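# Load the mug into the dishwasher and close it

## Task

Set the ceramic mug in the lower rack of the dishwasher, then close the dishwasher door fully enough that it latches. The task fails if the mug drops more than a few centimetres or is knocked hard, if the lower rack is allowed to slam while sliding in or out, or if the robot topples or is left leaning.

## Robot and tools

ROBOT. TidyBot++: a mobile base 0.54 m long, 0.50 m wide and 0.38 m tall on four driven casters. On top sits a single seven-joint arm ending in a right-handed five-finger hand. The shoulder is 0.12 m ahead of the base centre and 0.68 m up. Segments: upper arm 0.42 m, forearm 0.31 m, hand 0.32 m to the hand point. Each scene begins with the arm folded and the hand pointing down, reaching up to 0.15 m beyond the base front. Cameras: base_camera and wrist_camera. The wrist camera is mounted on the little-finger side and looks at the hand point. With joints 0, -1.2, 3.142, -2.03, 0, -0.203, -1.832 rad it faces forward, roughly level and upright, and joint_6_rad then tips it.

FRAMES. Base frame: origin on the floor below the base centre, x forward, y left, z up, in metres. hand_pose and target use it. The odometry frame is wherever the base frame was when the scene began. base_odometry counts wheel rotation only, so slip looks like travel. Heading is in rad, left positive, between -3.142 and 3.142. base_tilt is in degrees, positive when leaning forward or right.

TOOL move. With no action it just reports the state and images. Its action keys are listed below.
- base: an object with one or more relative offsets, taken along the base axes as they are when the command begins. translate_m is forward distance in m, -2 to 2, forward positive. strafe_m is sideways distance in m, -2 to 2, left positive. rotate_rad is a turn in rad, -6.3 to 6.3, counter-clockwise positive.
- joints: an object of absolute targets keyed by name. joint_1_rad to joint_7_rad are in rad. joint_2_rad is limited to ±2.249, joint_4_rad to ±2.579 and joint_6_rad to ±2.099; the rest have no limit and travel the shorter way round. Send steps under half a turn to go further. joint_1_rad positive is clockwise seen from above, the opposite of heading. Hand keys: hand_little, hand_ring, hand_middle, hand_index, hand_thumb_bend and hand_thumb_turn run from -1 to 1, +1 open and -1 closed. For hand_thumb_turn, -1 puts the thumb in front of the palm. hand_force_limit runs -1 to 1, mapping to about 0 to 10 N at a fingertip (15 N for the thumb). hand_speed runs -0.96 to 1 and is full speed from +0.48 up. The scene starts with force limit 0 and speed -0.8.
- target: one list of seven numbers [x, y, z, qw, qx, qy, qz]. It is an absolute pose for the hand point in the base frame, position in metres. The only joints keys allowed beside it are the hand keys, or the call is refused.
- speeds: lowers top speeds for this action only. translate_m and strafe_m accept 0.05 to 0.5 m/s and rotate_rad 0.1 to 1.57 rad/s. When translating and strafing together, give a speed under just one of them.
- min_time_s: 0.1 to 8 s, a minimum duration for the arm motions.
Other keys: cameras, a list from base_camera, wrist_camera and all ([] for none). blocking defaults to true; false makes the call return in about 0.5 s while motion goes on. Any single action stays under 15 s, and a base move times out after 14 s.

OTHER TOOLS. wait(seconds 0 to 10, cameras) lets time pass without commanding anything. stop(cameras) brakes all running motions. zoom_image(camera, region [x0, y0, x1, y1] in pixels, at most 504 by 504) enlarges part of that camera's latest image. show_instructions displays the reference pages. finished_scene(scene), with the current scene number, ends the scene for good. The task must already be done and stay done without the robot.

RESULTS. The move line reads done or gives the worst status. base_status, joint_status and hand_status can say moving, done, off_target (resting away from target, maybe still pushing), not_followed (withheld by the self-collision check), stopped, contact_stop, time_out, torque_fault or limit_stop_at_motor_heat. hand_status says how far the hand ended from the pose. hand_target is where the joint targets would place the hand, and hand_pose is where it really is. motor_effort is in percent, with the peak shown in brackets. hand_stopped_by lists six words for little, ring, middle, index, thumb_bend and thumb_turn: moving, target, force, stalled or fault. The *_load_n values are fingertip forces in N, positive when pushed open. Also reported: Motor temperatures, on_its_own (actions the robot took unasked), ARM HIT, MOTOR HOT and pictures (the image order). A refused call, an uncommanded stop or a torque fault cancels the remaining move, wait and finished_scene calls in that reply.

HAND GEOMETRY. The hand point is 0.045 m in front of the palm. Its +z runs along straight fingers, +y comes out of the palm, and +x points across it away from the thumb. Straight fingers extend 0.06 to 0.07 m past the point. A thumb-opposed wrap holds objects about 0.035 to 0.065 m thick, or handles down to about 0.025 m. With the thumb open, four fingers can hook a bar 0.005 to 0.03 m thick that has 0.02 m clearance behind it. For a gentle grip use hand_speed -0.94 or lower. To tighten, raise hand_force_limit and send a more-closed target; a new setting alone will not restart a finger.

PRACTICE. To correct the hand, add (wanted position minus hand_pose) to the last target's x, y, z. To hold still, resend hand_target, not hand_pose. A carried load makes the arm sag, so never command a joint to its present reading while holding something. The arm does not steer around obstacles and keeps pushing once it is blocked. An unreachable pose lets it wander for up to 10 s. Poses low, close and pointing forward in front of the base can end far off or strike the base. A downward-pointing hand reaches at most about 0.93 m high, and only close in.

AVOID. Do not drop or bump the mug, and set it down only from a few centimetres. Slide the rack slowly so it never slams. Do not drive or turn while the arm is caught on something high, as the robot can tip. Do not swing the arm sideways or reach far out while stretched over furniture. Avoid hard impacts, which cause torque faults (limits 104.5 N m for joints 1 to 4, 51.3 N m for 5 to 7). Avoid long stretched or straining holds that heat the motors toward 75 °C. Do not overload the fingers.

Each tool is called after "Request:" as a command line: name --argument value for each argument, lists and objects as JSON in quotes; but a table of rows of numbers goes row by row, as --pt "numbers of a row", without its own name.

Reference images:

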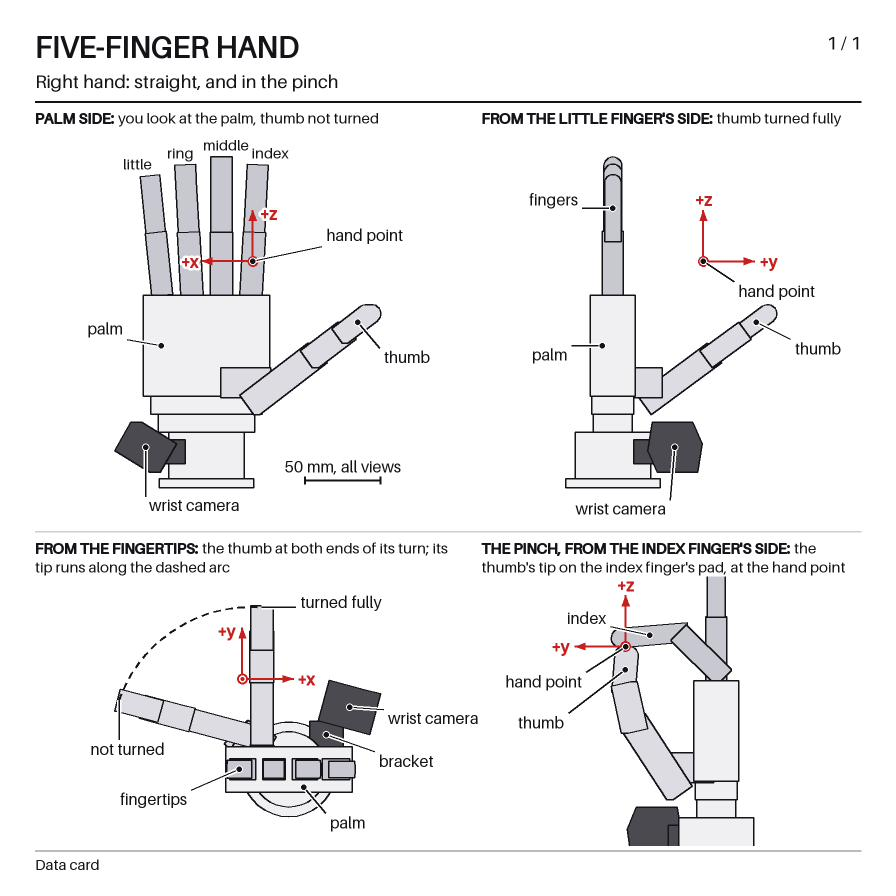

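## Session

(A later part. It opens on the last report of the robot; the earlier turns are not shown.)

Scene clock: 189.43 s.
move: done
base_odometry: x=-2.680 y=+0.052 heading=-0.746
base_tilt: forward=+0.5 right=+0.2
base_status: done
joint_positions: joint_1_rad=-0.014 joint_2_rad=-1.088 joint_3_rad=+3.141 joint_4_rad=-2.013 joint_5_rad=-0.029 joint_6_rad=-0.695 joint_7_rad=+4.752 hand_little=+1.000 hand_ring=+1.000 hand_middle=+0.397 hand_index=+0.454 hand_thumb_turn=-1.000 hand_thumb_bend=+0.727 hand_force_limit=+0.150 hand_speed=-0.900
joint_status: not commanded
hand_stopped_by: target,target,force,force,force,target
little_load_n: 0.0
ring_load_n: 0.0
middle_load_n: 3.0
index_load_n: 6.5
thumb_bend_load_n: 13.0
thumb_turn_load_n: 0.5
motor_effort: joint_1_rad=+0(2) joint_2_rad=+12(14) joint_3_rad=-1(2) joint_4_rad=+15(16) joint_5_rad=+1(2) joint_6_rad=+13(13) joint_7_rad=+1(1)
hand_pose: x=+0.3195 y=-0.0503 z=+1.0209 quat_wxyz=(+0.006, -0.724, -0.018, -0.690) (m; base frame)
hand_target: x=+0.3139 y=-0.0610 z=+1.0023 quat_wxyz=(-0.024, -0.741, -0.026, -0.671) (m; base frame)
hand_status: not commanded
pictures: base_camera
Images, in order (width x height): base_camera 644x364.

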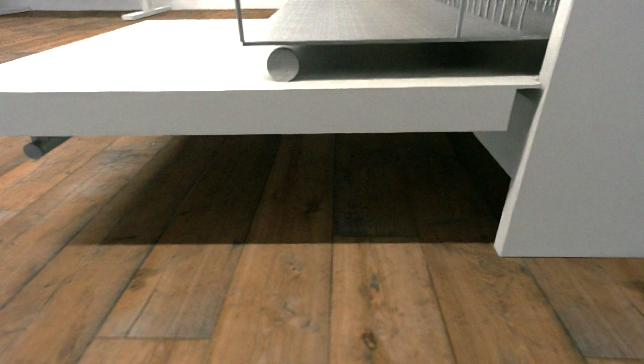

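Request:
move --joints '{"joint_1_rad": 0, "joint_2_rad": 0.825, "joint_3_rad": 3.142, "joint_4_rad": -1.809, "joint_5_rad": 0.04, "joint_6_rad": 0.64, "joint_7_rad": -1.56}' --min_time_s 4

Request:
move --base '{"translate_m": 0.15, "strafe_m": -0.005}' --speeds '{"translate_m": 0.1}' --cameras '["all"]'

Scene clock: 209.03 s.
move: done
base_odometry: x=-2.680 y=+0.052 heading=-0.746
base_tilt: forward=+0.6 right=+0.2
base_status: not commanded
joint_positions: joint_1_rad=-0.014 joint_2_rad=+0.813 joint_3_rad=+3.141 joint_4_rad=-1.842 joint_5_rad=-0.021 joint_6_rad=+0.573 joint_7_rad=+4.752 hand_little=+1.000 hand_ring=+1.000 hand_middle=+0.397 hand_index=+0.454 hand_thumb_turn=-1.000 hand_thumb_bend=+0.727 hand_force_limit=+0.150 hand_speed=-0.900
joint_status: all done
hand_stopped_by: target,target,force,force,force,target
little_load_n: 0.0
ring_load_n: 0.0
middle_load_n: 3.0
index_load_n: 7.0
thumb_bend_load_n: 12.5
thumb_turn_load_n: 0.0
motor_effort: joint_1_rad=+0(2) joint_2_rad=-33(36) joint_3_rad=-1(2) joint_4_rad=+10(19) joint_5_rad=+1(2) joint_6_rad=+11(13) joint_7_rad=+1(1)
hand_pose: x=+0.8383 y=-0.0527 z=+0.5099 quat_wxyz=(-0.007, -0.863, -0.013, -0.505) (m; base frame)
hand_target: x=+0.8641 y=-0.0527 z=+0.5339 quat_wxyz=(-0.002, -0.840, -0.024, -0.543) (m; base frame)
hand_status: not commanded
pictures: none

Scene clock: 211.03 s.
move: done
base_odometry: x=-2.573 y=-0.054 heading=-0.747
base_tilt: forward=+0.6 right=+0.1
base_status: done
joint_positions: joint_1_rad=-0.014 joint_2_rad=+0.814 joint_3_rad=+3.141 joint_4_rad=-1.836 joint_5_rad=-0.020 joint_6_rad=+0.576 joint_7_rad=+4.752 hand_little=+1.000 hand_ring=+1.000 hand_middle=+0.397 hand_index=+0.454 hand_thumb_turn=-1.000 hand_thumb_bend=+0.727 hand_force_limit=+0.150 hand_speed=-0.900
joint_status: not commanded
hand_stopped_by: target,target,force,force,force,target
little_load_n: 0.0
ring_load_n: 0.0
middle_load_n: 3.5
index_load_n: 7.5
thumb_bend_load_n: 12.5
thumb_turn_load_n: 0.0
motor_effort: joint_1_rad=+0(2) joint_2_rad=-34(35) joint_3_rad=-1(2) joint_4_rad=+11(12) joint_5_rad=+1(1) joint_6_rad=+10(12) joint_7_rad=+0(1)
hand_pose: x=+0.8417 y=-0.0527 z=+0.5131 quat_wxyz=(-0.007, -0.861, -0.013, -0.509) (m; base frame)
hand_target: x=+0.8641 y=-0.0527 z=+0.5339 quat_wxyz=(-0.002, -0.840, -0.024, -0.543) (m; base frame)
hand_status: not commanded
pictures: base_camera, wrist_camera
Images, in order (width x height): base_camera 644x364, wrist_camera 504x504.

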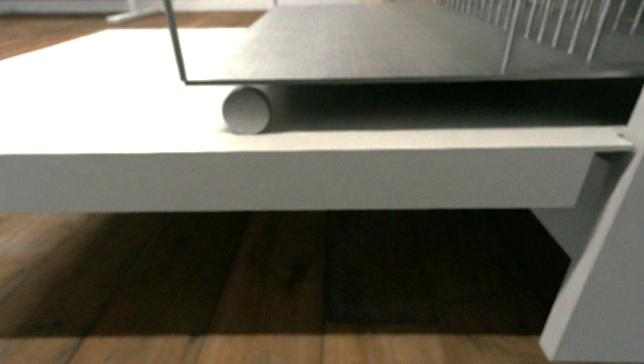

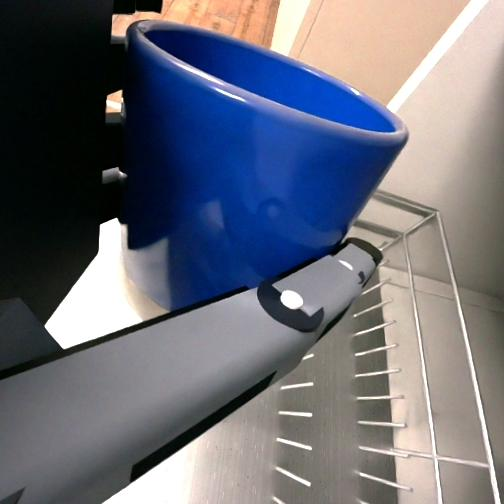

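Request:
move --joints '{"joint_2_rad": 1.055, "joint_4_rad": -1.79, "joint_6_rad": 0.86}' --min_time_s 2.5

Request:
move --joints '{"joint_2_rad": 1.26, "joint_4_rad": -1.712, "joint_6_rad": 0.97}' --min_time_s 3 --cameras '["all"]'

Scene clock: 218.03 s.
move: done
base_odometry: x=-2.573 y=-0.054 heading=-0.747
base_tilt: forward=+0.6 right=+0.2
base_status: not commanded
joint_positions: joint_1_rad=-0.014 joint_2_rad=+1.034 joint_3_rad=+3.141 joint_4_rad=-1.822 joint_5_rad=-0.020 joint_6_rad=+0.793 joint_7_rad=+4.752 hand_little=+1.000 hand_ring=+1.000 hand_middle=+0.397 hand_index=+0.454 hand_thumb_turn=-1.000 hand_thumb_bend=+0.727 hand_force_limit=+0.150 hand_speed=-0.900
joint_status: all done
hand_stopped_by: target,target,force,force,force,target
little_load_n: 0.0
ring_load_n: 0.0
middle_load_n: 3.5
index_load_n: 7.0
thumb_bend_load_n: 13.0
thumb_turn_load_n: 0.0
motor_effort: joint_1_rad=+0(1) joint_2_rad=-35(37) joint_3_rad=-1(2) joint_4_rad=+7(11) joint_5_rad=+1(1) joint_6_rad=+10(12) joint_7_rad=+1(1)
hand_pose: x=+0.8394 y=-0.0539 z=+0.4181 quat_wxyz=(-0.009, -0.858, -0.013, -0.514) (m; base frame)
hand_target: x=+0.8617 y=-0.0504 z=+0.4321 quat_wxyz=(+0.002, -0.837, -0.024, -0.546) (m; base frame)
hand_status: not commanded
pictures: none

Scene clock: 221.33 s.
move: done
base_odometry: x=-2.573 y=-0.054 heading=-0.747
base_tilt: forward=+0.6 right=+0.1
base_status: not commanded
joint_positions: joint_1_rad=-0.014 joint_2_rad=+1.236 joint_3_rad=+3.141 joint_4_rad=-1.742 joint_5_rad=-0.020 joint_6_rad=+0.903 joint_7_rad=+4.752 hand_little=+1.000 hand_ring=+1.000 hand_middle=+0.397 hand_index=+0.454 hand_thumb_turn=-1.000 hand_thumb_bend=+0.727 hand_force_limit=+0.150 hand_speed=-0.900
joint_status: all done
hand_stopped_by: target,target,force,force,force,target
little_load_n: 0.0
ring_load_n: 0.0
middle_load_n: 3.5
index_load_n: 7.0
thumb_bend_load_n: 13.0
thumb_turn_load_n: 0.0
motor_effort: joint_1_rad=+0(1) joint_2_rad=-36(37) joint_3_rad=-2(2) joint_4_rad=+6(9) joint_5_rad=+1(1) joint_6_rad=+10(12) joint_7_rad=+1(1)
hand_pose: x=+0.8354 y=-0.0545 z=+0.3290 quat_wxyz=(-0.010, -0.861, -0.014, -0.508) (m; base frame)
hand_target: x=+0.8548 y=-0.0494 z=+0.3390 quat_wxyz=(+0.005, -0.842, -0.023, -0.539) (m; base frame)
hand_status: not commanded
pictures: base_camera, wrist_camera
Images, in order (width x height): base_camera 644x364, wrist_camera 504x504.

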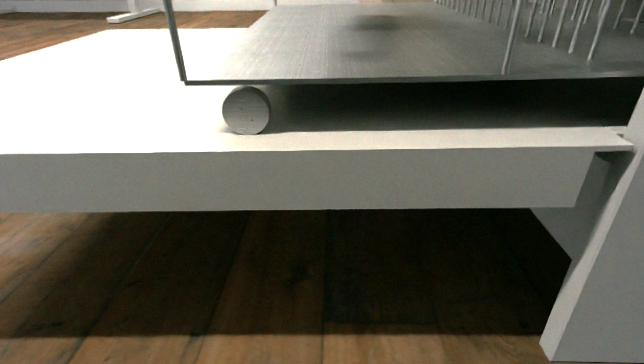

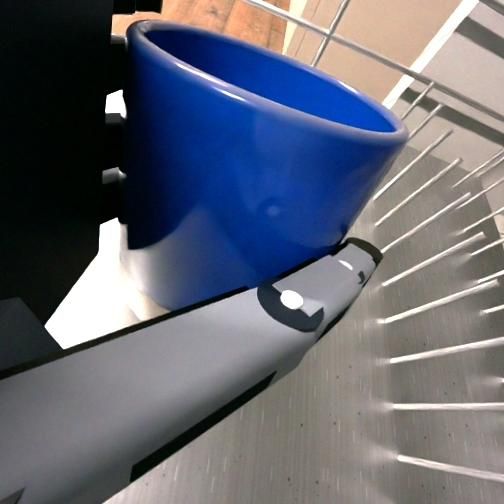

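Request:
move --joints '{"joint_2_rad": 1.315, "joint_6_rad": 1.015}' --min_time_s 2.5 --cameras '["base_camera"]'

Request:
zoom_image --camera "base_camera" --region '[300, 0, 450, 60]'

Scene clock: 227.70 s.
move: done
base_odometry: x=-2.573 y=-0.054 heading=-0.747
base_tilt: forward=+0.6 right=+0.2
base_status: not commanded
joint_positions: joint_1_rad=-0.014 joint_2_rad=+1.289 joint_3_rad=+3.141 joint_4_rad=-1.742 joint_5_rad=-0.020 joint_6_rad=+0.948 joint_7_rad=+4.752 hand_little=+1.000 hand_ring=+1.000 hand_middle=+0.397 hand_index=+0.454 hand_thumb_turn=-1.000 hand_thumb_bend=+0.727 hand_force_limit=+0.150 hand_speed=-0.900
joint_status: all done
hand_stopped_by: target,target,force,force,force,target
little_load_n: 0.0
ring_load_n: 0.0
middle_load_n: 3.0
index_load_n: 7.0
thumb_bend_load_n: 13.0
thumb_turn_load_n: 0.0
motor_effort: joint_1_rad=+0(1) joint_2_rad=-36(37) joint_3_rad=-1(2) joint_4_rad=+5(6) joint_5_rad=+1(1) joint_6_rad=+10(12) joint_7_rad=+1(1)
hand_pose: x=+0.8245 y=-0.0548 z=+0.3037 quat_wxyz=(-0.010, -0.863, -0.014, -0.505) (m; base frame)
hand_target: x=+0.8425 y=-0.0490 z=+0.3114 quat_wxyz=(+0.006, -0.844, -0.023, -0.535) (m; base frame)
hand_status: not commanded
pictures: base_camera
Images, in order (width x height): base_camera 644x364.

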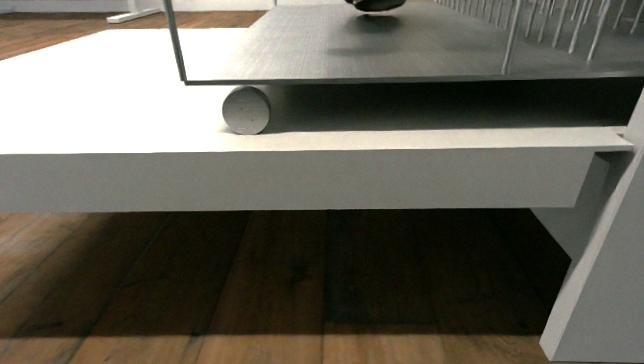

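Scaled by 3.360.

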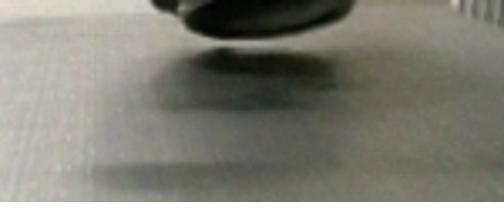

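Request:
move --joints '{"joint_2_rad": 1.338, "joint_6_rad": 1.055}' --min_time_s 2 --cameras '["base_camera"]'

Request:
zoom_image --camera "base_camera" --region '[300, 0, 450, 60]'

Scene clock: 236.27 s.
move: done
base_odometry: x=-2.573 y=-0.054 heading=-0.747
base_tilt: forward=+0.6 right=+0.2
base_status: not commanded
joint_positions: joint_1_rad=-0.014 joint_2_rad=+1.310 joint_3_rad=+3.141 joint_4_rad=-1.741 joint_5_rad=-0.020 joint_6_rad=+0.989 joint_7_rad=+4.752 hand_little=+1.000 hand_ring=+1.000 hand_middle=+0.397 hand_index=+0.454 hand_thumb_turn=-1.000 hand_thumb_bend=+0.727 hand_force_limit=+0.150 hand_speed=-0.900
joint_status: all done
hand_stopped_by: target,target,force,force,force,target
little_load_n: 0.0
ring_load_n: 0.0
middle_load_n: 3.5
index_load_n: 7.0
thumb_bend_load_n: 13.0
thumb_turn_load_n: 0.0
motor_effort: joint_1_rad=+1(1) joint_2_rad=-36(37) joint_3_rad=-1(2) joint_4_rad=+5(6) joint_5_rad=+1(1) joint_6_rad=+11(12) joint_7_rad=+0(1)
hand_pose: x=+0.8241 y=-0.0549 z=+0.3002 quat_wxyz=(-0.011, -0.858, -0.014, -0.514) (m; base frame)
hand_target: x=+0.8404 y=-0.0487 z=+0.3060 quat_wxyz=(+0.006, -0.840, -0.022, -0.542) (m; base frame)
hand_status: not commanded
pictures: base_camera
Images, in order (width x height): base_camera 644x364.

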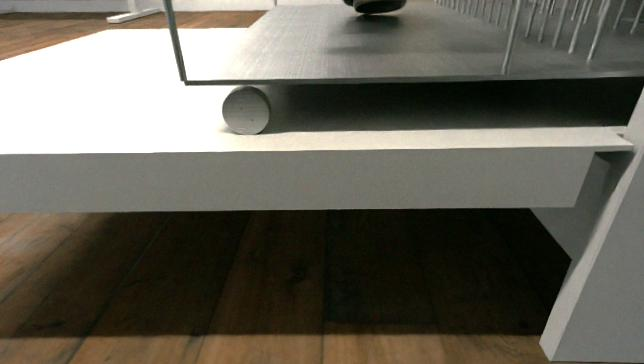

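Scaled by 3.360.

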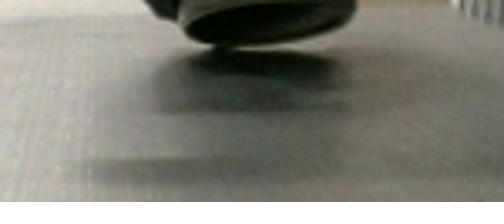

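Request:
move --joints '{"joint_2_rad": 1.347, "joint_6_rad": 1.058}' --min_time_s 1.5 --cameras '["base_camera"]'

Request:
zoom_image --camera "base_camera" --region '[300, 0, 450, 60]'

Scene clock: 241.13 s.
move: done
base_odometry: x=-2.573 y=-0.054 heading=-0.747
base_tilt: forward=+0.6 right=+0.1
base_status: not commanded
joint_positions: joint_1_rad=-0.014 joint_2_rad=+1.314 joint_3_rad=+3.141 joint_4_rad=-1.740 joint_5_rad=-0.020 joint_6_rad=+0.997 joint_7_rad=+4.752 hand_little=+1.000 hand_ring=+1.000 hand_middle=+0.397 hand_index=+0.454 hand_thumb_turn=-1.000 hand_thumb_bend=+0.727 hand_force_limit=+0.150 hand_speed=-0.900
joint_status: all done
hand_stopped_by: target,target,force,force,force,target
little_load_n: 0.0
ring_load_n: 0.0
middle_load_n: 3.5
index_load_n: 6.5
thumb_bend_load_n: 13.0
thumb_turn_load_n: 0.0
motor_effort: joint_1_rad=+1(1) joint_2_rad=-35(36) joint_3_rad=-1(2) joint_4_rad=+5(5) joint_5_rad=+0(1) joint_6_rad=+11(11) joint_7_rad=+0(1)
hand_pose: x=+0.8244 y=-0.0549 z=+0.2997 quat_wxyz=(-0.011, -0.856, -0.014, -0.516) (m; base frame)
hand_target: x=+0.8375 y=-0.0487 z=+0.3003 quat_wxyz=(+0.006, -0.841, -0.022, -0.540) (m; base frame)
hand_status: not commanded
pictures: base_camera
Images, in order (width x height): base_camera 644x364.

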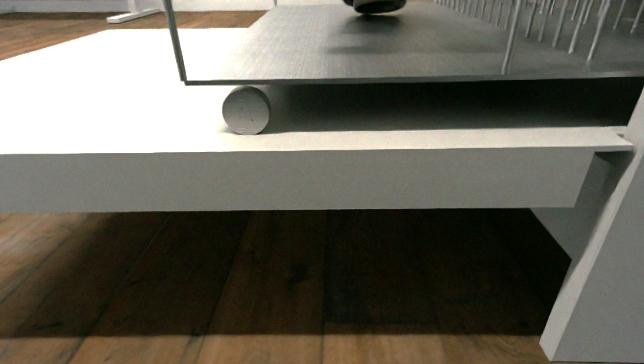

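Scaled by 3.360.

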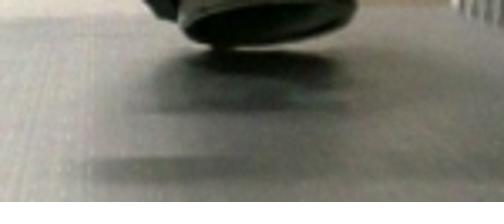

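Request:
move --joints '{"hand_thumb_bend": 0.745, "hand_speed": -0.95}' --cameras '["wrist_camera"]'

Request:
move --joints '{"hand_thumb_bend": 0.77}' --cameras '["all"]'

Scene clock: 244.83 s.
move: done
base_odometry: x=-2.573 y=-0.054 heading=-0.747
base_tilt: forward=+0.6 right=+0.1
base_status: not commanded
joint_positions: joint_1_rad=-0.014 joint_2_rad=+1.314 joint_3_rad=+3.141 joint_4_rad=-1.740 joint_5_rad=-0.019 joint_6_rad=+0.997 joint_7_rad=+4.752 hand_little=+1.000 hand_ring=+1.000 hand_middle=+0.396 hand_index=+0.454 hand_thumb_turn=-1.000 hand_thumb_bend=+0.748 hand_force_limit=+0.150 hand_speed=-0.950
joint_status: all done
hand_stopped_by: target,target,force,force,target,target
little_load_n: 0.0
ring_load_n: 0.0
middle_load_n: 1.0
index_load_n: 4.0
thumb_bend_load_n: 5.5
thumb_turn_load_n: 0.5
motor_effort: joint_1_rad=+0(1) joint_2_rad=-35(35) joint_3_rad=-1(2) joint_4_rad=+5(5) joint_5_rad=+0(1) joint_6_rad=+10(11) joint_7_rad=+1(1)
hand_pose: x=+0.8245 y=-0.0548 z=+0.2997 quat_wxyz=(-0.011, -0.856, -0.014, -0.516) (m; base frame)
hand_target: x=+0.8375 y=-0.0487 z=+0.3003 quat_wxyz=(+0.006, -0.841, -0.022, -0.540) (m; base frame)
hand_status: not commanded
pictures: wrist_camera
Images, in order (width x height): wrist_camera 504x504.

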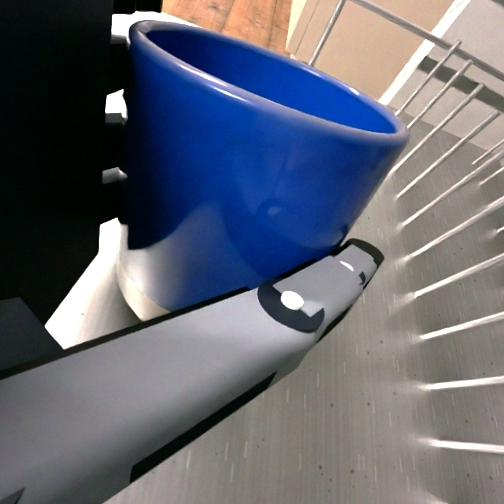

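Scene clock: 245.63 s.
move: done
base_odometry: x=-2.573 y=-0.054 heading=-0.747
base_tilt: forward=+0.6 right=+0.2
base_status: not commanded
joint_positions: joint_1_rad=-0.014 joint_2_rad=+1.314 joint_3_rad=+3.141 joint_4_rad=-1.736 joint_5_rad=-0.019 joint_6_rad=+1.005 joint_7_rad=+4.752 hand_little=+1.000 hand_ring=+1.000 hand_middle=+0.396 hand_index=+0.454 hand_thumb_turn=-1.000 hand_thumb_bend=+0.770 hand_force_limit=+0.150 hand_speed=-0.950
joint_status: all done
hand_stopped_by: target,target,force,force,target,target
little_load_n: 0.0
ring_load_n: 0.0
middle_load_n: 0.0
index_load_n: 0.0
thumb_bend_load_n: 0.5
thumb_turn_load_n: 1.0
motor_effort: joint_1_rad=-1(1) joint_2_rad=-34(35) joint_3_rad=-2(2) joint_4_rad=+4(5) joint_5_rad=+1(1) joint_6_rad=+9(10) joint_7_rad=+0(1)
hand_pose: x=+0.8278 y=-0.0547 z=+0.3029 quat_wxyz=(-0.011, -0.853, -0.014, -0.521) (m; base frame)
hand_target: x=+0.8375 y=-0.0487 z=+0.3003 quat_wxyz=(+0.006, -0.841, -0.022, -0.540) (m; base frame)
hand_status: not commanded
pictures: base_camera, wrist_camera
Images, in order (width x height): base_camera 644x364, wrist_camera 504x504.

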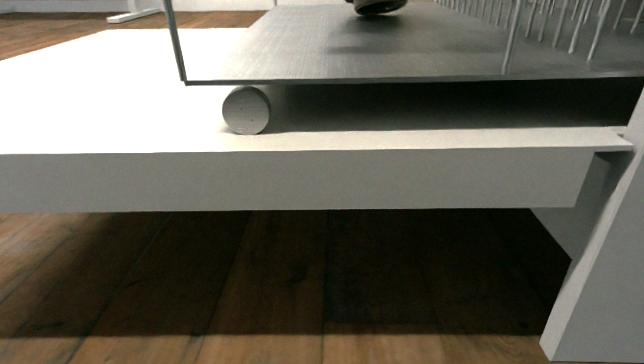

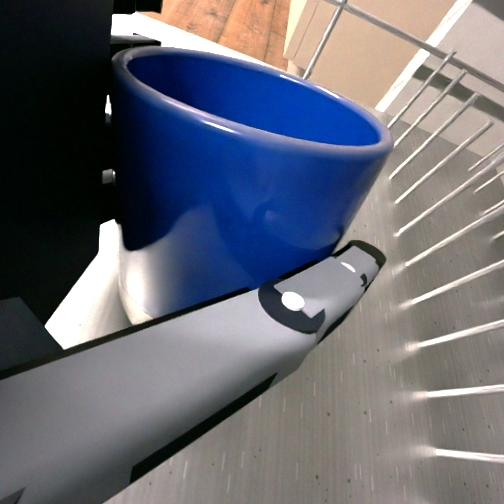

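Request:
move --joints '{"hand_thumb_bend": 0.82}'

Request:
move --joints '{"hand_thumb_bend": 0.88, "hand_index": 0.5, "hand_middle": 0.45}' --cameras '["all"]'

Request:
zoom_image --camera "base_camera" --region '[300, 0, 450, 60]'

Scene clock: 248.97 s.
move: done
base_odometry: x=-2.573 y=-0.054 heading=-0.747
base_tilt: forward=+0.6 right=+0.0
base_status: not commanded
joint_positions: joint_1_rad=-0.014 joint_2_rad=+1.314 joint_3_rad=+3.141 joint_4_rad=-1.736 joint_5_rad=-0.019 joint_6_rad=+1.005 joint_7_rad=+4.752 hand_little=+1.000 hand_ring=+1.000 hand_middle=+0.396 hand_index=+0.454 hand_thumb_turn=-1.000 hand_thumb_bend=+0.820 hand_force_limit=+0.150 hand_speed=-0.950
joint_status: all done
hand_stopped_by: target,target,force,force,target,target
little_load_n: 0.0
ring_load_n: 0.0
middle_load_n: 0.0
index_load_n: 0.0
thumb_bend_load_n: 0.5
thumb_turn_load_n: 1.0
motor_effort: joint_1_rad=+0(1) joint_2_rad=-34(34) joint_3_rad=-2(2) joint_4_rad=+4(5) joint_5_rad=+1(1) joint_6_rad=+9(10) joint_7_rad=+0(0)
hand_pose: x=+0.8278 y=-0.0547 z=+0.3029 quat_wxyz=(-0.011, -0.853, -0.014, -0.521) (m; base frame)
hand_target: x=+0.8375 y=-0.0487 z=+0.3003 quat_wxyz=(+0.006, -0.841, -0.022, -0.540) (m; base frame)
hand_status: not commanded
pictures: none

Scene clock: 250.27 s.
move: done
base_odometry: x=-2.573 y=-0.054 heading=-0.747
base_tilt: forward=+0.6 right=+0.0
base_status: not commanded
joint_positions: joint_1_rad=-0.014 joint_2_rad=+1.314 joint_3_rad=+3.141 joint_4_rad=-1.736 joint_5_rad=-0.019 joint_6_rad=+1.005 joint_7_rad=+4.752 hand_little=+1.000 hand_ring=+1.000 hand_middle=+0.450 hand_index=+0.500 hand_thumb_turn=-1.000 hand_thumb_bend=+0.880 hand_force_limit=+0.150 hand_speed=-0.950
joint_status: all done
hand_stopped_by: target,target,target,target,target,target
little_load_n: 0.0
ring_load_n: 0.0
middle_load_n: 0.0
index_load_n: 0.0
thumb_bend_load_n: 0.5
thumb_turn_load_n: 1.0
motor_effort: joint_1_rad=-1(1) joint_2_rad=-34(34) joint_3_rad=-2(2) joint_4_rad=+4(4) joint_5_rad=+1(1) joint_6_rad=+9(10) joint_7_rad=+0(1)
hand_pose: x=+0.8278 y=-0.0547 z=+0.3029 quat_wxyz=(-0.011, -0.853, -0.014, -0.521) (m; base frame)
hand_target: x=+0.8375 y=-0.0487 z=+0.3003 quat_wxyz=(+0.006, -0.841, -0.022, -0.540) (m; base frame)
hand_status: not commanded
pictures: base_camera, wrist_camera
Images, in order (width x height): base_camera 644x364, wrist_camera 504x504.

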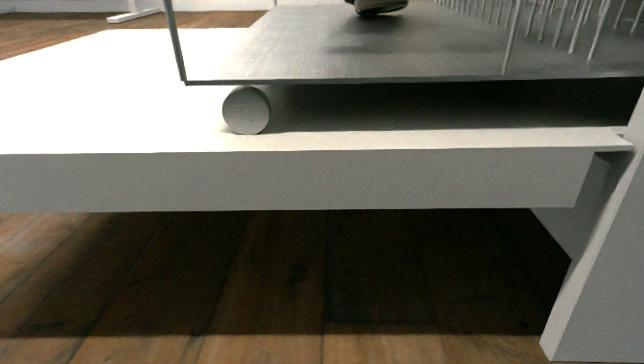

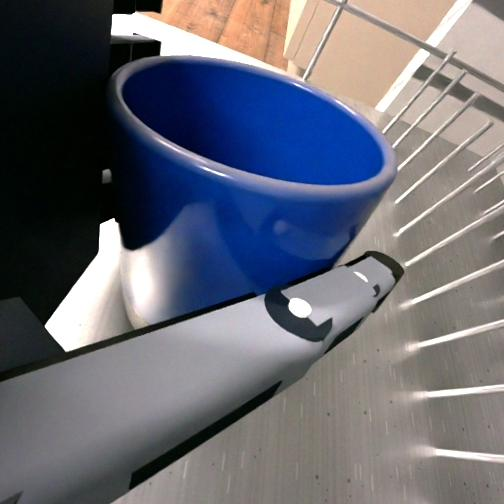

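Scaled by 3.360.

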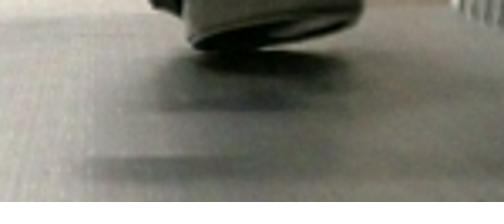

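Request:
move --joints '{"hand_thumb_bend": 1.0, "hand_index": 0.6, "hand_middle": 0.55}' --cameras '["all"]'

Request:
zoom_image --camera "base_camera" --region '[300, 0, 450, 60]'

Scene clock: 254.47 s.
move: done
base_odometry: x=-2.573 y=-0.054 heading=-0.747
base_tilt: forward=+0.7 right=+0.1
base_status: not commanded
joint_positions: joint_1_rad=-0.014 joint_2_rad=+1.314 joint_3_rad=+3.141 joint_4_rad=-1.736 joint_5_rad=-0.019 joint_6_rad=+1.005 joint_7_rad=+4.752 hand_little=+1.000 hand_ring=+1.000 hand_middle=+0.550 hand_index=+0.600 hand_thumb_turn=-1.000 hand_thumb_bend=+1.000 hand_force_limit=+0.150 hand_speed=-0.950
joint_status: all done
hand_stopped_by: target,target,target,target,target,target
little_load_n: 0.0
ring_load_n: 0.0
middle_load_n: 0.0
index_load_n: 0.0
thumb_bend_load_n: 0.0
thumb_turn_load_n: 1.0
motor_effort: joint_1_rad=+0(1) joint_2_rad=-34(34) joint_3_rad=-2(2) joint_4_rad=+4(5) joint_5_rad=+1(1) joint_6_rad=+9(10) joint_7_rad=+0(0)
hand_pose: x=+0.8278 y=-0.0547 z=+0.3029 quat_wxyz=(-0.011, -0.853, -0.014, -0.521) (m; base frame)
hand_target: x=+0.8375 y=-0.0487 z=+0.3003 quat_wxyz=(+0.006, -0.841, -0.022, -0.540) (m; base frame)
hand_status: not commanded
pictures: base_camera, wrist_camera
Images, in order (width x height): base_camera 644x364, wrist_camera 504x504.

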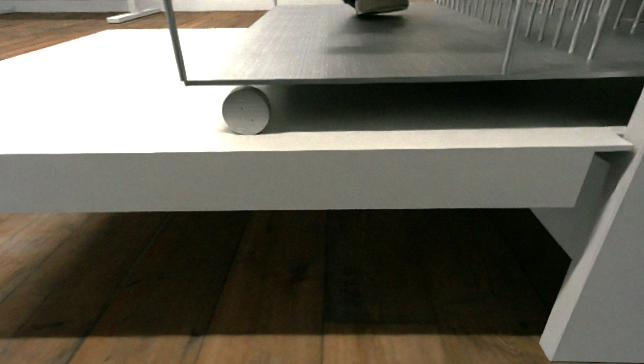

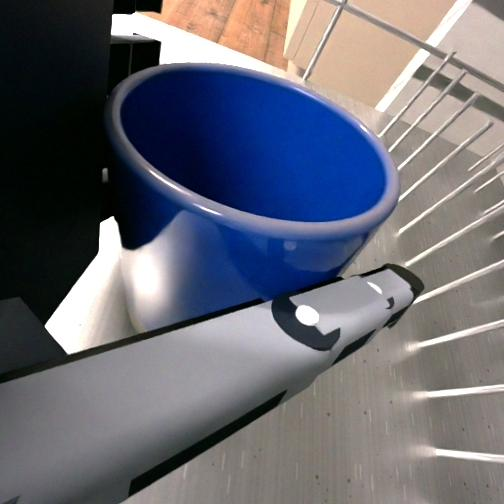

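Scaled by 3.360.

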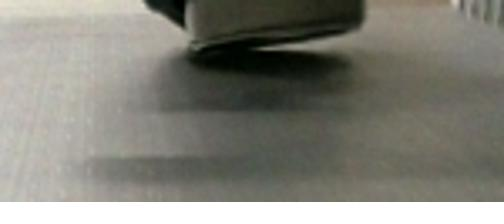

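Request:
move --joints '{"hand_index": 0.97, "hand_middle": 0.97, "hand_speed": -0.9}' --cameras '["all"]'

Request:
zoom_image --camera "base_camera" --region '[300, 0, 450, 60]'

Scene clock: 260.33 s.
move: done
base_odometry: x=-2.573 y=-0.054 heading=-0.747
base_tilt: forward=+0.6 right=+0.1
base_status: not commanded
joint_positions: joint_1_rad=-0.014 joint_2_rad=+1.314 joint_3_rad=+3.141 joint_4_rad=-1.733 joint_5_rad=-0.019 joint_6_rad=+1.012 joint_7_rad=+4.752 hand_little=+1.000 hand_ring=+1.000 hand_middle=+0.970 hand_index=+0.970 hand_thumb_turn=-1.000 hand_thumb_bend=+1.000 hand_force_limit=+0.150 hand_speed=-0.900
joint_status: all done
hand_stopped_by: target,target,target,target,target,target
little_load_n: 0.0
ring_load_n: 0.0
middle_load_n: -0.5
index_load_n: -1.0
thumb_bend_load_n: 0.0
thumb_turn_load_n: 1.0
motor_effort: joint_1_rad=-2(2) joint_2_rad=-33(34) joint_3_rad=-2(3) joint_4_rad=+3(4) joint_5_rad=+1(2) joint_6_rad=+8(10) joint_7_rad=+0(0)
hand_pose: x=+0.8308 y=-0.0547 z=+0.3060 quat_wxyz=(-0.011, -0.851, -0.014, -0.526) (m; base frame)
hand_target: x=+0.8375 y=-0.0487 z=+0.3003 quat_wxyz=(+0.006, -0.841, -0.022, -0.540) (m; base frame)
hand_status: not commanded
pictures: base_camera, wrist_camera
Images, in order (width x height): base_camera 644x364, wrist_camera 504x504.

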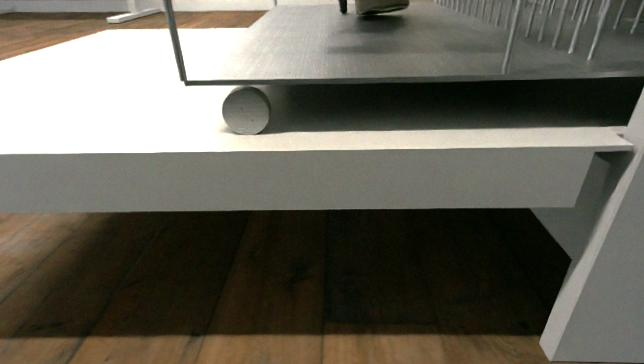

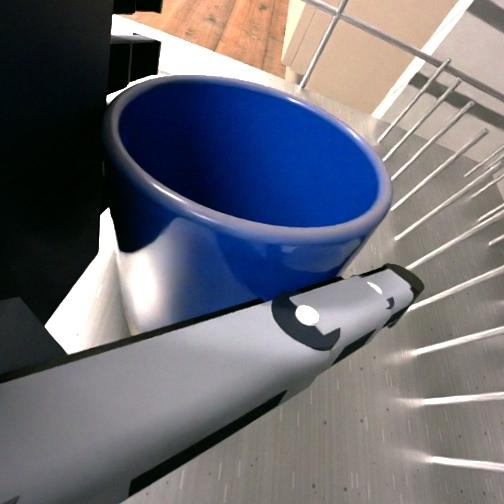

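Scaled by 3.360.

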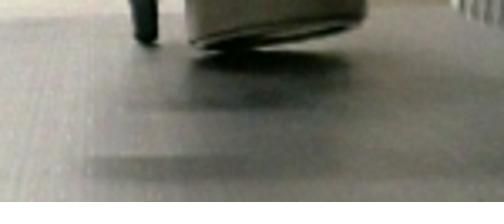

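Request:
move --base '{"translate_m": -0.012}' --speeds '{"translate_m": 0.05}' --cameras '["all"]'

Request:
zoom_image --camera "base_camera" --region '[300, 0, 450, 60]'

Scene clock: 266.13 s.
move: done
base_odometry: x=-2.582 y=-0.045 heading=-0.747
base_tilt: forward=+0.6 right=+0.2
base_status: done
joint_positions: joint_1_rad=-0.014 joint_2_rad=+1.316 joint_3_rad=+3.141 joint_4_rad=-1.730 joint_5_rad=-0.018 joint_6_rad=+1.013 joint_7_rad=+4.752 hand_little=+1.000 hand_ring=+1.000 hand_middle=+0.970 hand_index=+0.970 hand_thumb_turn=-1.000 hand_thumb_bend=+1.000 hand_force_limit=+0.150 hand_speed=-0.900
joint_status: not commanded
hand_stopped_by: target,target,target,target,target,target
little_load_n: 0.0
ring_load_n: 0.0
middle_load_n: -0.5
index_load_n: 0.0
thumb_bend_load_n: 0.0
thumb_turn_load_n: 1.0
motor_effort: joint_1_rad=+0(3) joint_2_rad=-34(35) joint_3_rad=-2(3) joint_4_rad=+4(5) joint_5_rad=+1(1) joint_6_rad=+9(10) joint_7_rad=+0(0)
hand_pose: x=+0.8317 y=-0.0545 z=+0.3061 quat_wxyz=(-0.011, -0.850, -0.015, -0.526) (m; base frame)
hand_target: x=+0.8375 y=-0.0487 z=+0.3003 quat_wxyz=(+0.006, -0.841, -0.022, -0.540) (m; base frame)
hand_status: not commanded
pictures: base_camera, wrist_camera
Images, in order (width x height): base_camera 644x364, wrist_camera 504x504.

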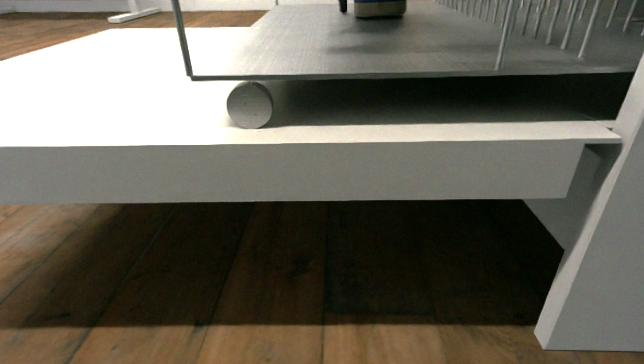

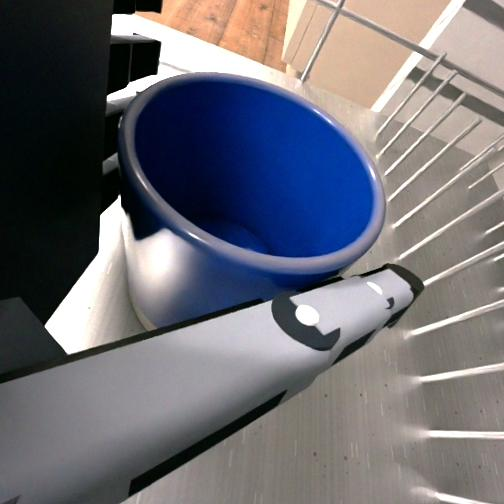

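Scaled by 3.360.

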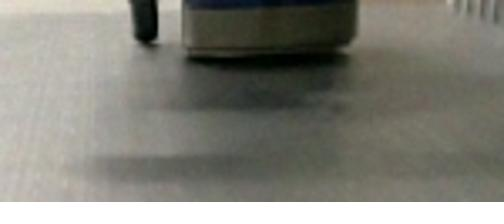

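Request:
move --base '{"translate_m": -0.022}' --speeds '{"translate_m": 0.06}' --cameras '["wrist_camera"]'

Request:
move --joints '{"joint_2_rad": 1.1, "joint_4_rad": -1.78, "joint_6_rad": 0.9}' --min_time_s 2.5 --cameras '["wrist_camera"]'

Scene clock: 269.57 s.
move: done
base_odometry: x=-2.598 y=-0.030 heading=-0.747
base_tilt: forward=+0.5 right=+0.1
base_status: done
joint_positions: joint_1_rad=-0.014 joint_2_rad=+1.316 joint_3_rad=+3.141 joint_4_rad=-1.728 joint_5_rad=-0.017 joint_6_rad=+1.013 joint_7_rad=+4.752 hand_little=+1.000 hand_ring=+1.000 hand_middle=+0.970 hand_index=+0.970 hand_thumb_turn=-1.000 hand_thumb_bend=+1.000 hand_force_limit=+0.150 hand_speed=-0.900
joint_status: not commanded
hand_stopped_by: target,target,target,target,target,target
little_load_n: 0.0
ring_load_n: 0.0
middle_load_n: 0.0
index_load_n: 0.0
thumb_bend_load_n: 0.0
thumb_turn_load_n: 0.5
motor_effort: joint_1_rad=+0(1) joint_2_rad=-33(35) joint_3_rad=-2(2) joint_4_rad=+4(5) joint_5_rad=+0(1) joint_6_rad=+9(9) joint_7_rad=+0(0)
hand_pose: x=+0.8327 y=-0.0542 z=+0.3068 quat_wxyz=(-0.010, -0.849, -0.015, -0.527) (m; base frame)
hand_target: x=+0.8375 y=-0.0487 z=+0.3003 quat_wxyz=(+0.006, -0.841, -0.022, -0.540) (m; base frame)
hand_status: not commanded
pictures: wrist_camera
Images, in order (width x height): wrist_camera 504x504.

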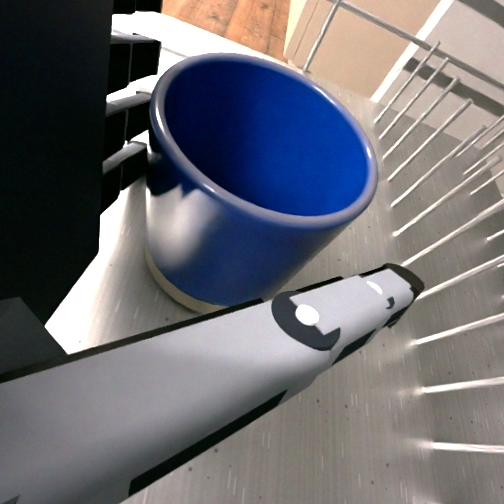

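Scene clock: 272.40 s.
move: done
base_odometry: x=-2.598 y=-0.030 heading=-0.747
base_tilt: forward=+0.6 right=+0.1
base_status: not commanded
joint_positions: joint_1_rad=-0.014 joint_2_rad=+1.101 joint_3_rad=+3.141 joint_4_rad=-1.755 joint_5_rad=-0.017 joint_6_rad=+0.958 joint_7_rad=+4.752 hand_little=+1.000 hand_ring=+1.000 hand_middle=+0.970 hand_index=+0.970 hand_thumb_turn=-1.000 hand_thumb_bend=+1.000 hand_force_limit=+0.150 hand_speed=-0.900
joint_status: all done
hand_stopped_by: target,target,target,target,target,target
little_load_n: 0.0
ring_load_n: 0.0
middle_load_n: 0.0
index_load_n: 0.0
thumb_bend_load_n: 0.0
thumb_turn_load_n: 0.5
motor_effort: joint_1_rad=+1(1) joint_2_rad=-34(35) joint_3_rad=-1(2) joint_4_rad=+6(7) joint_5_rad=+0(1) joint_6_rad=+10(10) joint_7_rad=+0(1)
hand_pose: x=+0.8784 y=-0.0534 z=+0.4400 quat_wxyz=(-0.010, -0.813, -0.014, -0.582) (m; base frame)
hand_target: x=+0.8609 y=-0.0500 z=+0.4138 quat_wxyz=(+0.003, -0.836, -0.023, -0.549) (m; base frame)
hand_status: not commanded
pictures: wrist_camera
Images, in order (width x height): wrist_camera 504x504.

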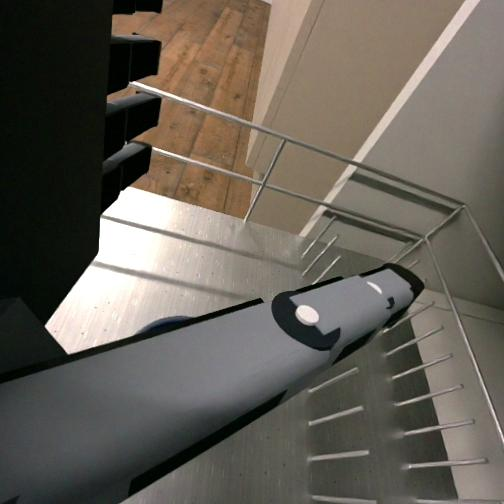

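Request:
move --base '{"strafe_m": 0.98}' --speeds '{"strafe_m": 0.35}' --joints '{"joint_1_rad": 0, "joint_2_rad": -0.6, "joint_3_rad": 3.142, "joint_4_rad": -2.1, "joint_5_rad": 0, "joint_6_rad": -0.3, "joint_7_rad": -1.571, "hand_thumb_turn": 1, "hand_speed": -0.3}' --min_time_s 2.5 --cameras '["base_camera"]'

Request:
move --base '{"translate_m": 0.734, "rotate_rad": -1.571}' --speeds '{"translate_m": 0.35, "rotate_rad": 0.8}' --cameras '["all"]'

Scene clock: 285.33 s.
move: done
base_odometry: x=-1.932 y=+0.689 heading=-0.747
base_tilt: forward=+0.5 right=+0.1
base_status: done
joint_positions: joint_1_rad=-0.002 joint_2_rad=-0.596 joint_3_rad=+3.141 joint_4_rad=-2.066 joint_5_rad=-0.017 joint_6_rad=-0.241 joint_7_rad=+4.752 hand_little=+1.000 hand_ring=+1.000 hand_middle=+0.970 hand_index=+0.970 hand_thumb_turn=+1.000 hand_thumb_bend=+1.000 hand_force_limit=+0.150 hand_speed=-0.300
joint_status: all done
hand_stopped_by: target,target,target,target,target,target
little_load_n: 0.0
ring_load_n: 0.0
middle_load_n: 0.0
index_load_n: 0.0
thumb_bend_load_n: 0.0
thumb_turn_load_n: 0.0
motor_effort: joint_1_rad=+0(4) joint_2_rad=+1(36) joint_3_rad=-1(3) joint_4_rad=+15(17) joint_5_rad=+0(2) joint_6_rad=+10(11) joint_7_rad=+0(1)
hand_pose: x=+0.5107 y=-0.0573 z=+0.9878 quat_wxyz=(-0.006, -0.755, -0.011, -0.656) (m; base frame)
hand_target: x=+0.5016 y=-0.0590 z=+0.9481 quat_wxyz=(+0.000, -0.783, +0.000, -0.622) (m; base frame)
hand_status: not commanded
pictures: base_camera
Images, in order (width x height): base_camera 644x364.

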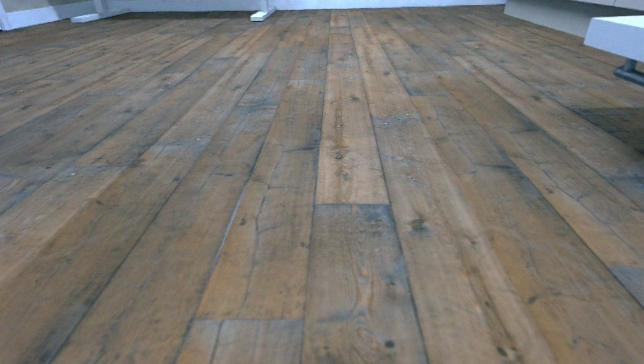

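Scene clock: 288.33 s.
move: done
base_odometry: x=-1.393 y=+0.191 heading=-2.319
base_tilt: forward=+0.5 right=+0.2
base_status: done
joint_positions: joint_1_rad=-0.002 joint_2_rad=-0.601 joint_3_rad=+3.141 joint_4_rad=-2.067 joint_5_rad=-0.017 joint_6_rad=-0.242 joint_7_rad=+4.752 hand_little=+1.000 hand_ring=+1.000 hand_middle=+0.970 hand_index=+0.970 hand_thumb_turn=+1.000 hand_thumb_bend=+1.000 hand_force_limit=+0.150 hand_speed=-0.300
joint_status: not commanded
hand_stopped_by: target,target,target,target,target,target
little_load_n: 0.0
ring_load_n: 0.0
middle_load_n: 0.0
index_load_n: 0.0
thumb_bend_load_n: 0.0
thumb_turn_load_n: 0.0
motor_effort: joint_1_rad=+1(1) joint_2_rad=+1(4) joint_3_rad=-1(2) joint_4_rad=+16(16) joint_5_rad=+0(1) joint_6_rad=+10(10) joint_7_rad=+0(0)
hand_pose: x=+0.5092 y=-0.0573 z=+0.9885 quat_wxyz=(-0.006, -0.754, -0.011, -0.657) (m; base frame)
hand_target: x=+0.5016 y=-0.0590 z=+0.9481 quat_wxyz=(+0.000, -0.783, +0.000, -0.622) (m; base frame)
hand_status: not commanded
pictures: base_camera, wrist_camera
Images, in order (width x height): base_camera 644x364, wrist_camera 504x504.

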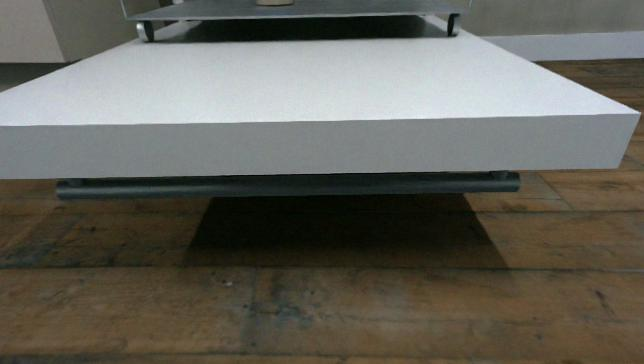

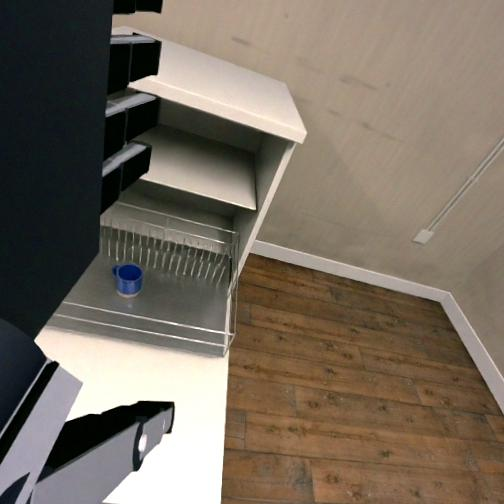

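Request:
move --base '{"translate_m": -0.06, "strafe_m": 0.033, "rotate_rad": 0.01}' --joints '{"joint_1_rad": 0, "joint_2_rad": 0.5, "joint_3_rad": 3.142, "joint_4_rad": -1.8, "joint_5_rad": 0, "joint_6_rad": 0.1, "joint_7_rad": 0.06, "hand_index": -1, "hand_middle": -1, "hand_ring": -1, "hand_little": -1, "hand_speed": -0.3}' --min_time_s 2.5

Request:
move --joints '{"joint_2_rad": 1.14, "joint_4_rad": -1.68, "joint_6_rad": 0.35}' --min_time_s 2.5 --cameras '["all"]'

Scene clock: 298.90 s.
move: done
base_odometry: x=-1.328 y=+0.212 heading=-2.309
base_tilt: forward=+0.5 right=+0.2
base_status: done
joint_positions: joint_1_rad=-0.002 joint_2_rad=+0.476 joint_3_rad=+3.141 joint_4_rad=-1.824 joint_5_rad=-0.017 joint_6_rad=+0.048 joint_7_rad=+6.270 hand_little=-1.000 hand_ring=-1.000 hand_middle=-1.000 hand_index=-1.000 hand_thumb_turn=+1.000 hand_thumb_bend=+1.000 hand_force_limit=+0.150 hand_speed=-0.300
joint_status: all done
hand_stopped_by: target,target,target,target,target,target
little_load_n: 0.0
ring_load_n: 0.0
middle_load_n: 0.0
index_load_n: 0.0
thumb_bend_load_n: 0.0
thumb_turn_load_n: 0.0
motor_effort: joint_1_rad=+0(2) joint_2_rad=-26(28) joint_3_rad=-1(3) joint_4_rad=+11(17) joint_5_rad=+0(2) joint_6_rad=+7(10) joint_7_rad=+0(1)
hand_pose: x=+0.8336 y=-0.0298 z=+0.6891 quat_wxyz=(-0.299, -0.647, -0.630, -0.309) (m; base frame)
hand_target: x=+0.8520 y=-0.0261 z=+0.7021 quat_wxyz=(-0.330, -0.611, -0.649, -0.311) (m; base frame)
hand_status: not commanded
pictures: none

Scene clock: 301.97 s.
move: done
base_odometry: x=-1.328 y=+0.212 heading=-2.309
base_tilt: forward=+0.6 right=+0.2
base_status: not commanded
joint_positions: joint_1_rad=-0.002 joint_2_rad=+1.111 joint_3_rad=+3.141 joint_4_rad=-1.701 joint_5_rad=-0.017 joint_6_rad=+0.300 joint_7_rad=+6.272 hand_little=-1.000 hand_ring=-1.000 hand_middle=-1.000 hand_index=-1.000 hand_thumb_turn=+1.000 hand_thumb_bend=+1.000 hand_force_limit=+0.150 hand_speed=-0.300
joint_status: all done
hand_stopped_by: target,target,target,target,target,target
little_load_n: 0.0
ring_load_n: 0.0
middle_load_n: 0.0
index_load_n: 0.0
thumb_bend_load_n: 0.0
thumb_turn_load_n: 0.0
motor_effort: joint_1_rad=+0(1) joint_2_rad=-33(35) joint_3_rad=-2(2) joint_4_rad=+5(12) joint_5_rad=+0(1) joint_6_rad=+6(9) joint_7_rad=+0(1)
hand_pose: x=+0.8356 y=-0.0309 z=+0.3460 quat_wxyz=(-0.217, -0.681, -0.663, -0.221) (m; base frame)
hand_target: x=+0.8496 y=-0.0261 z=+0.3457 quat_wxyz=(-0.240, -0.647, -0.687, -0.226) (m; base frame)
hand_status: not commanded
pictures: base_camera, wrist_camera
Images, in order (width x height): base_camera 644x364, wrist_camera 504x504.

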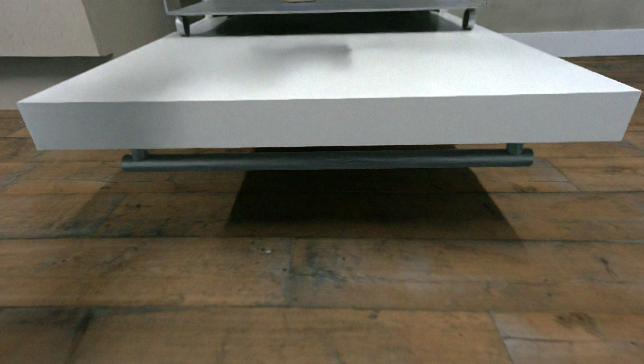

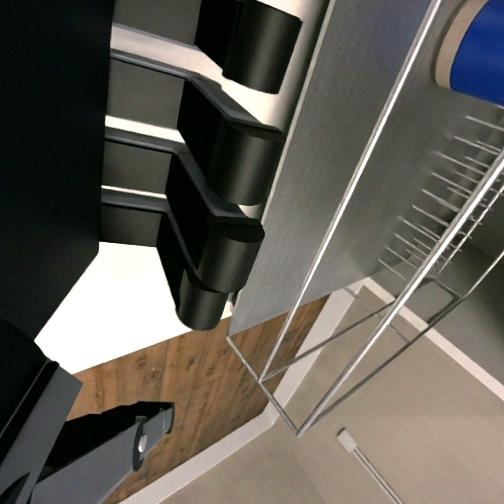

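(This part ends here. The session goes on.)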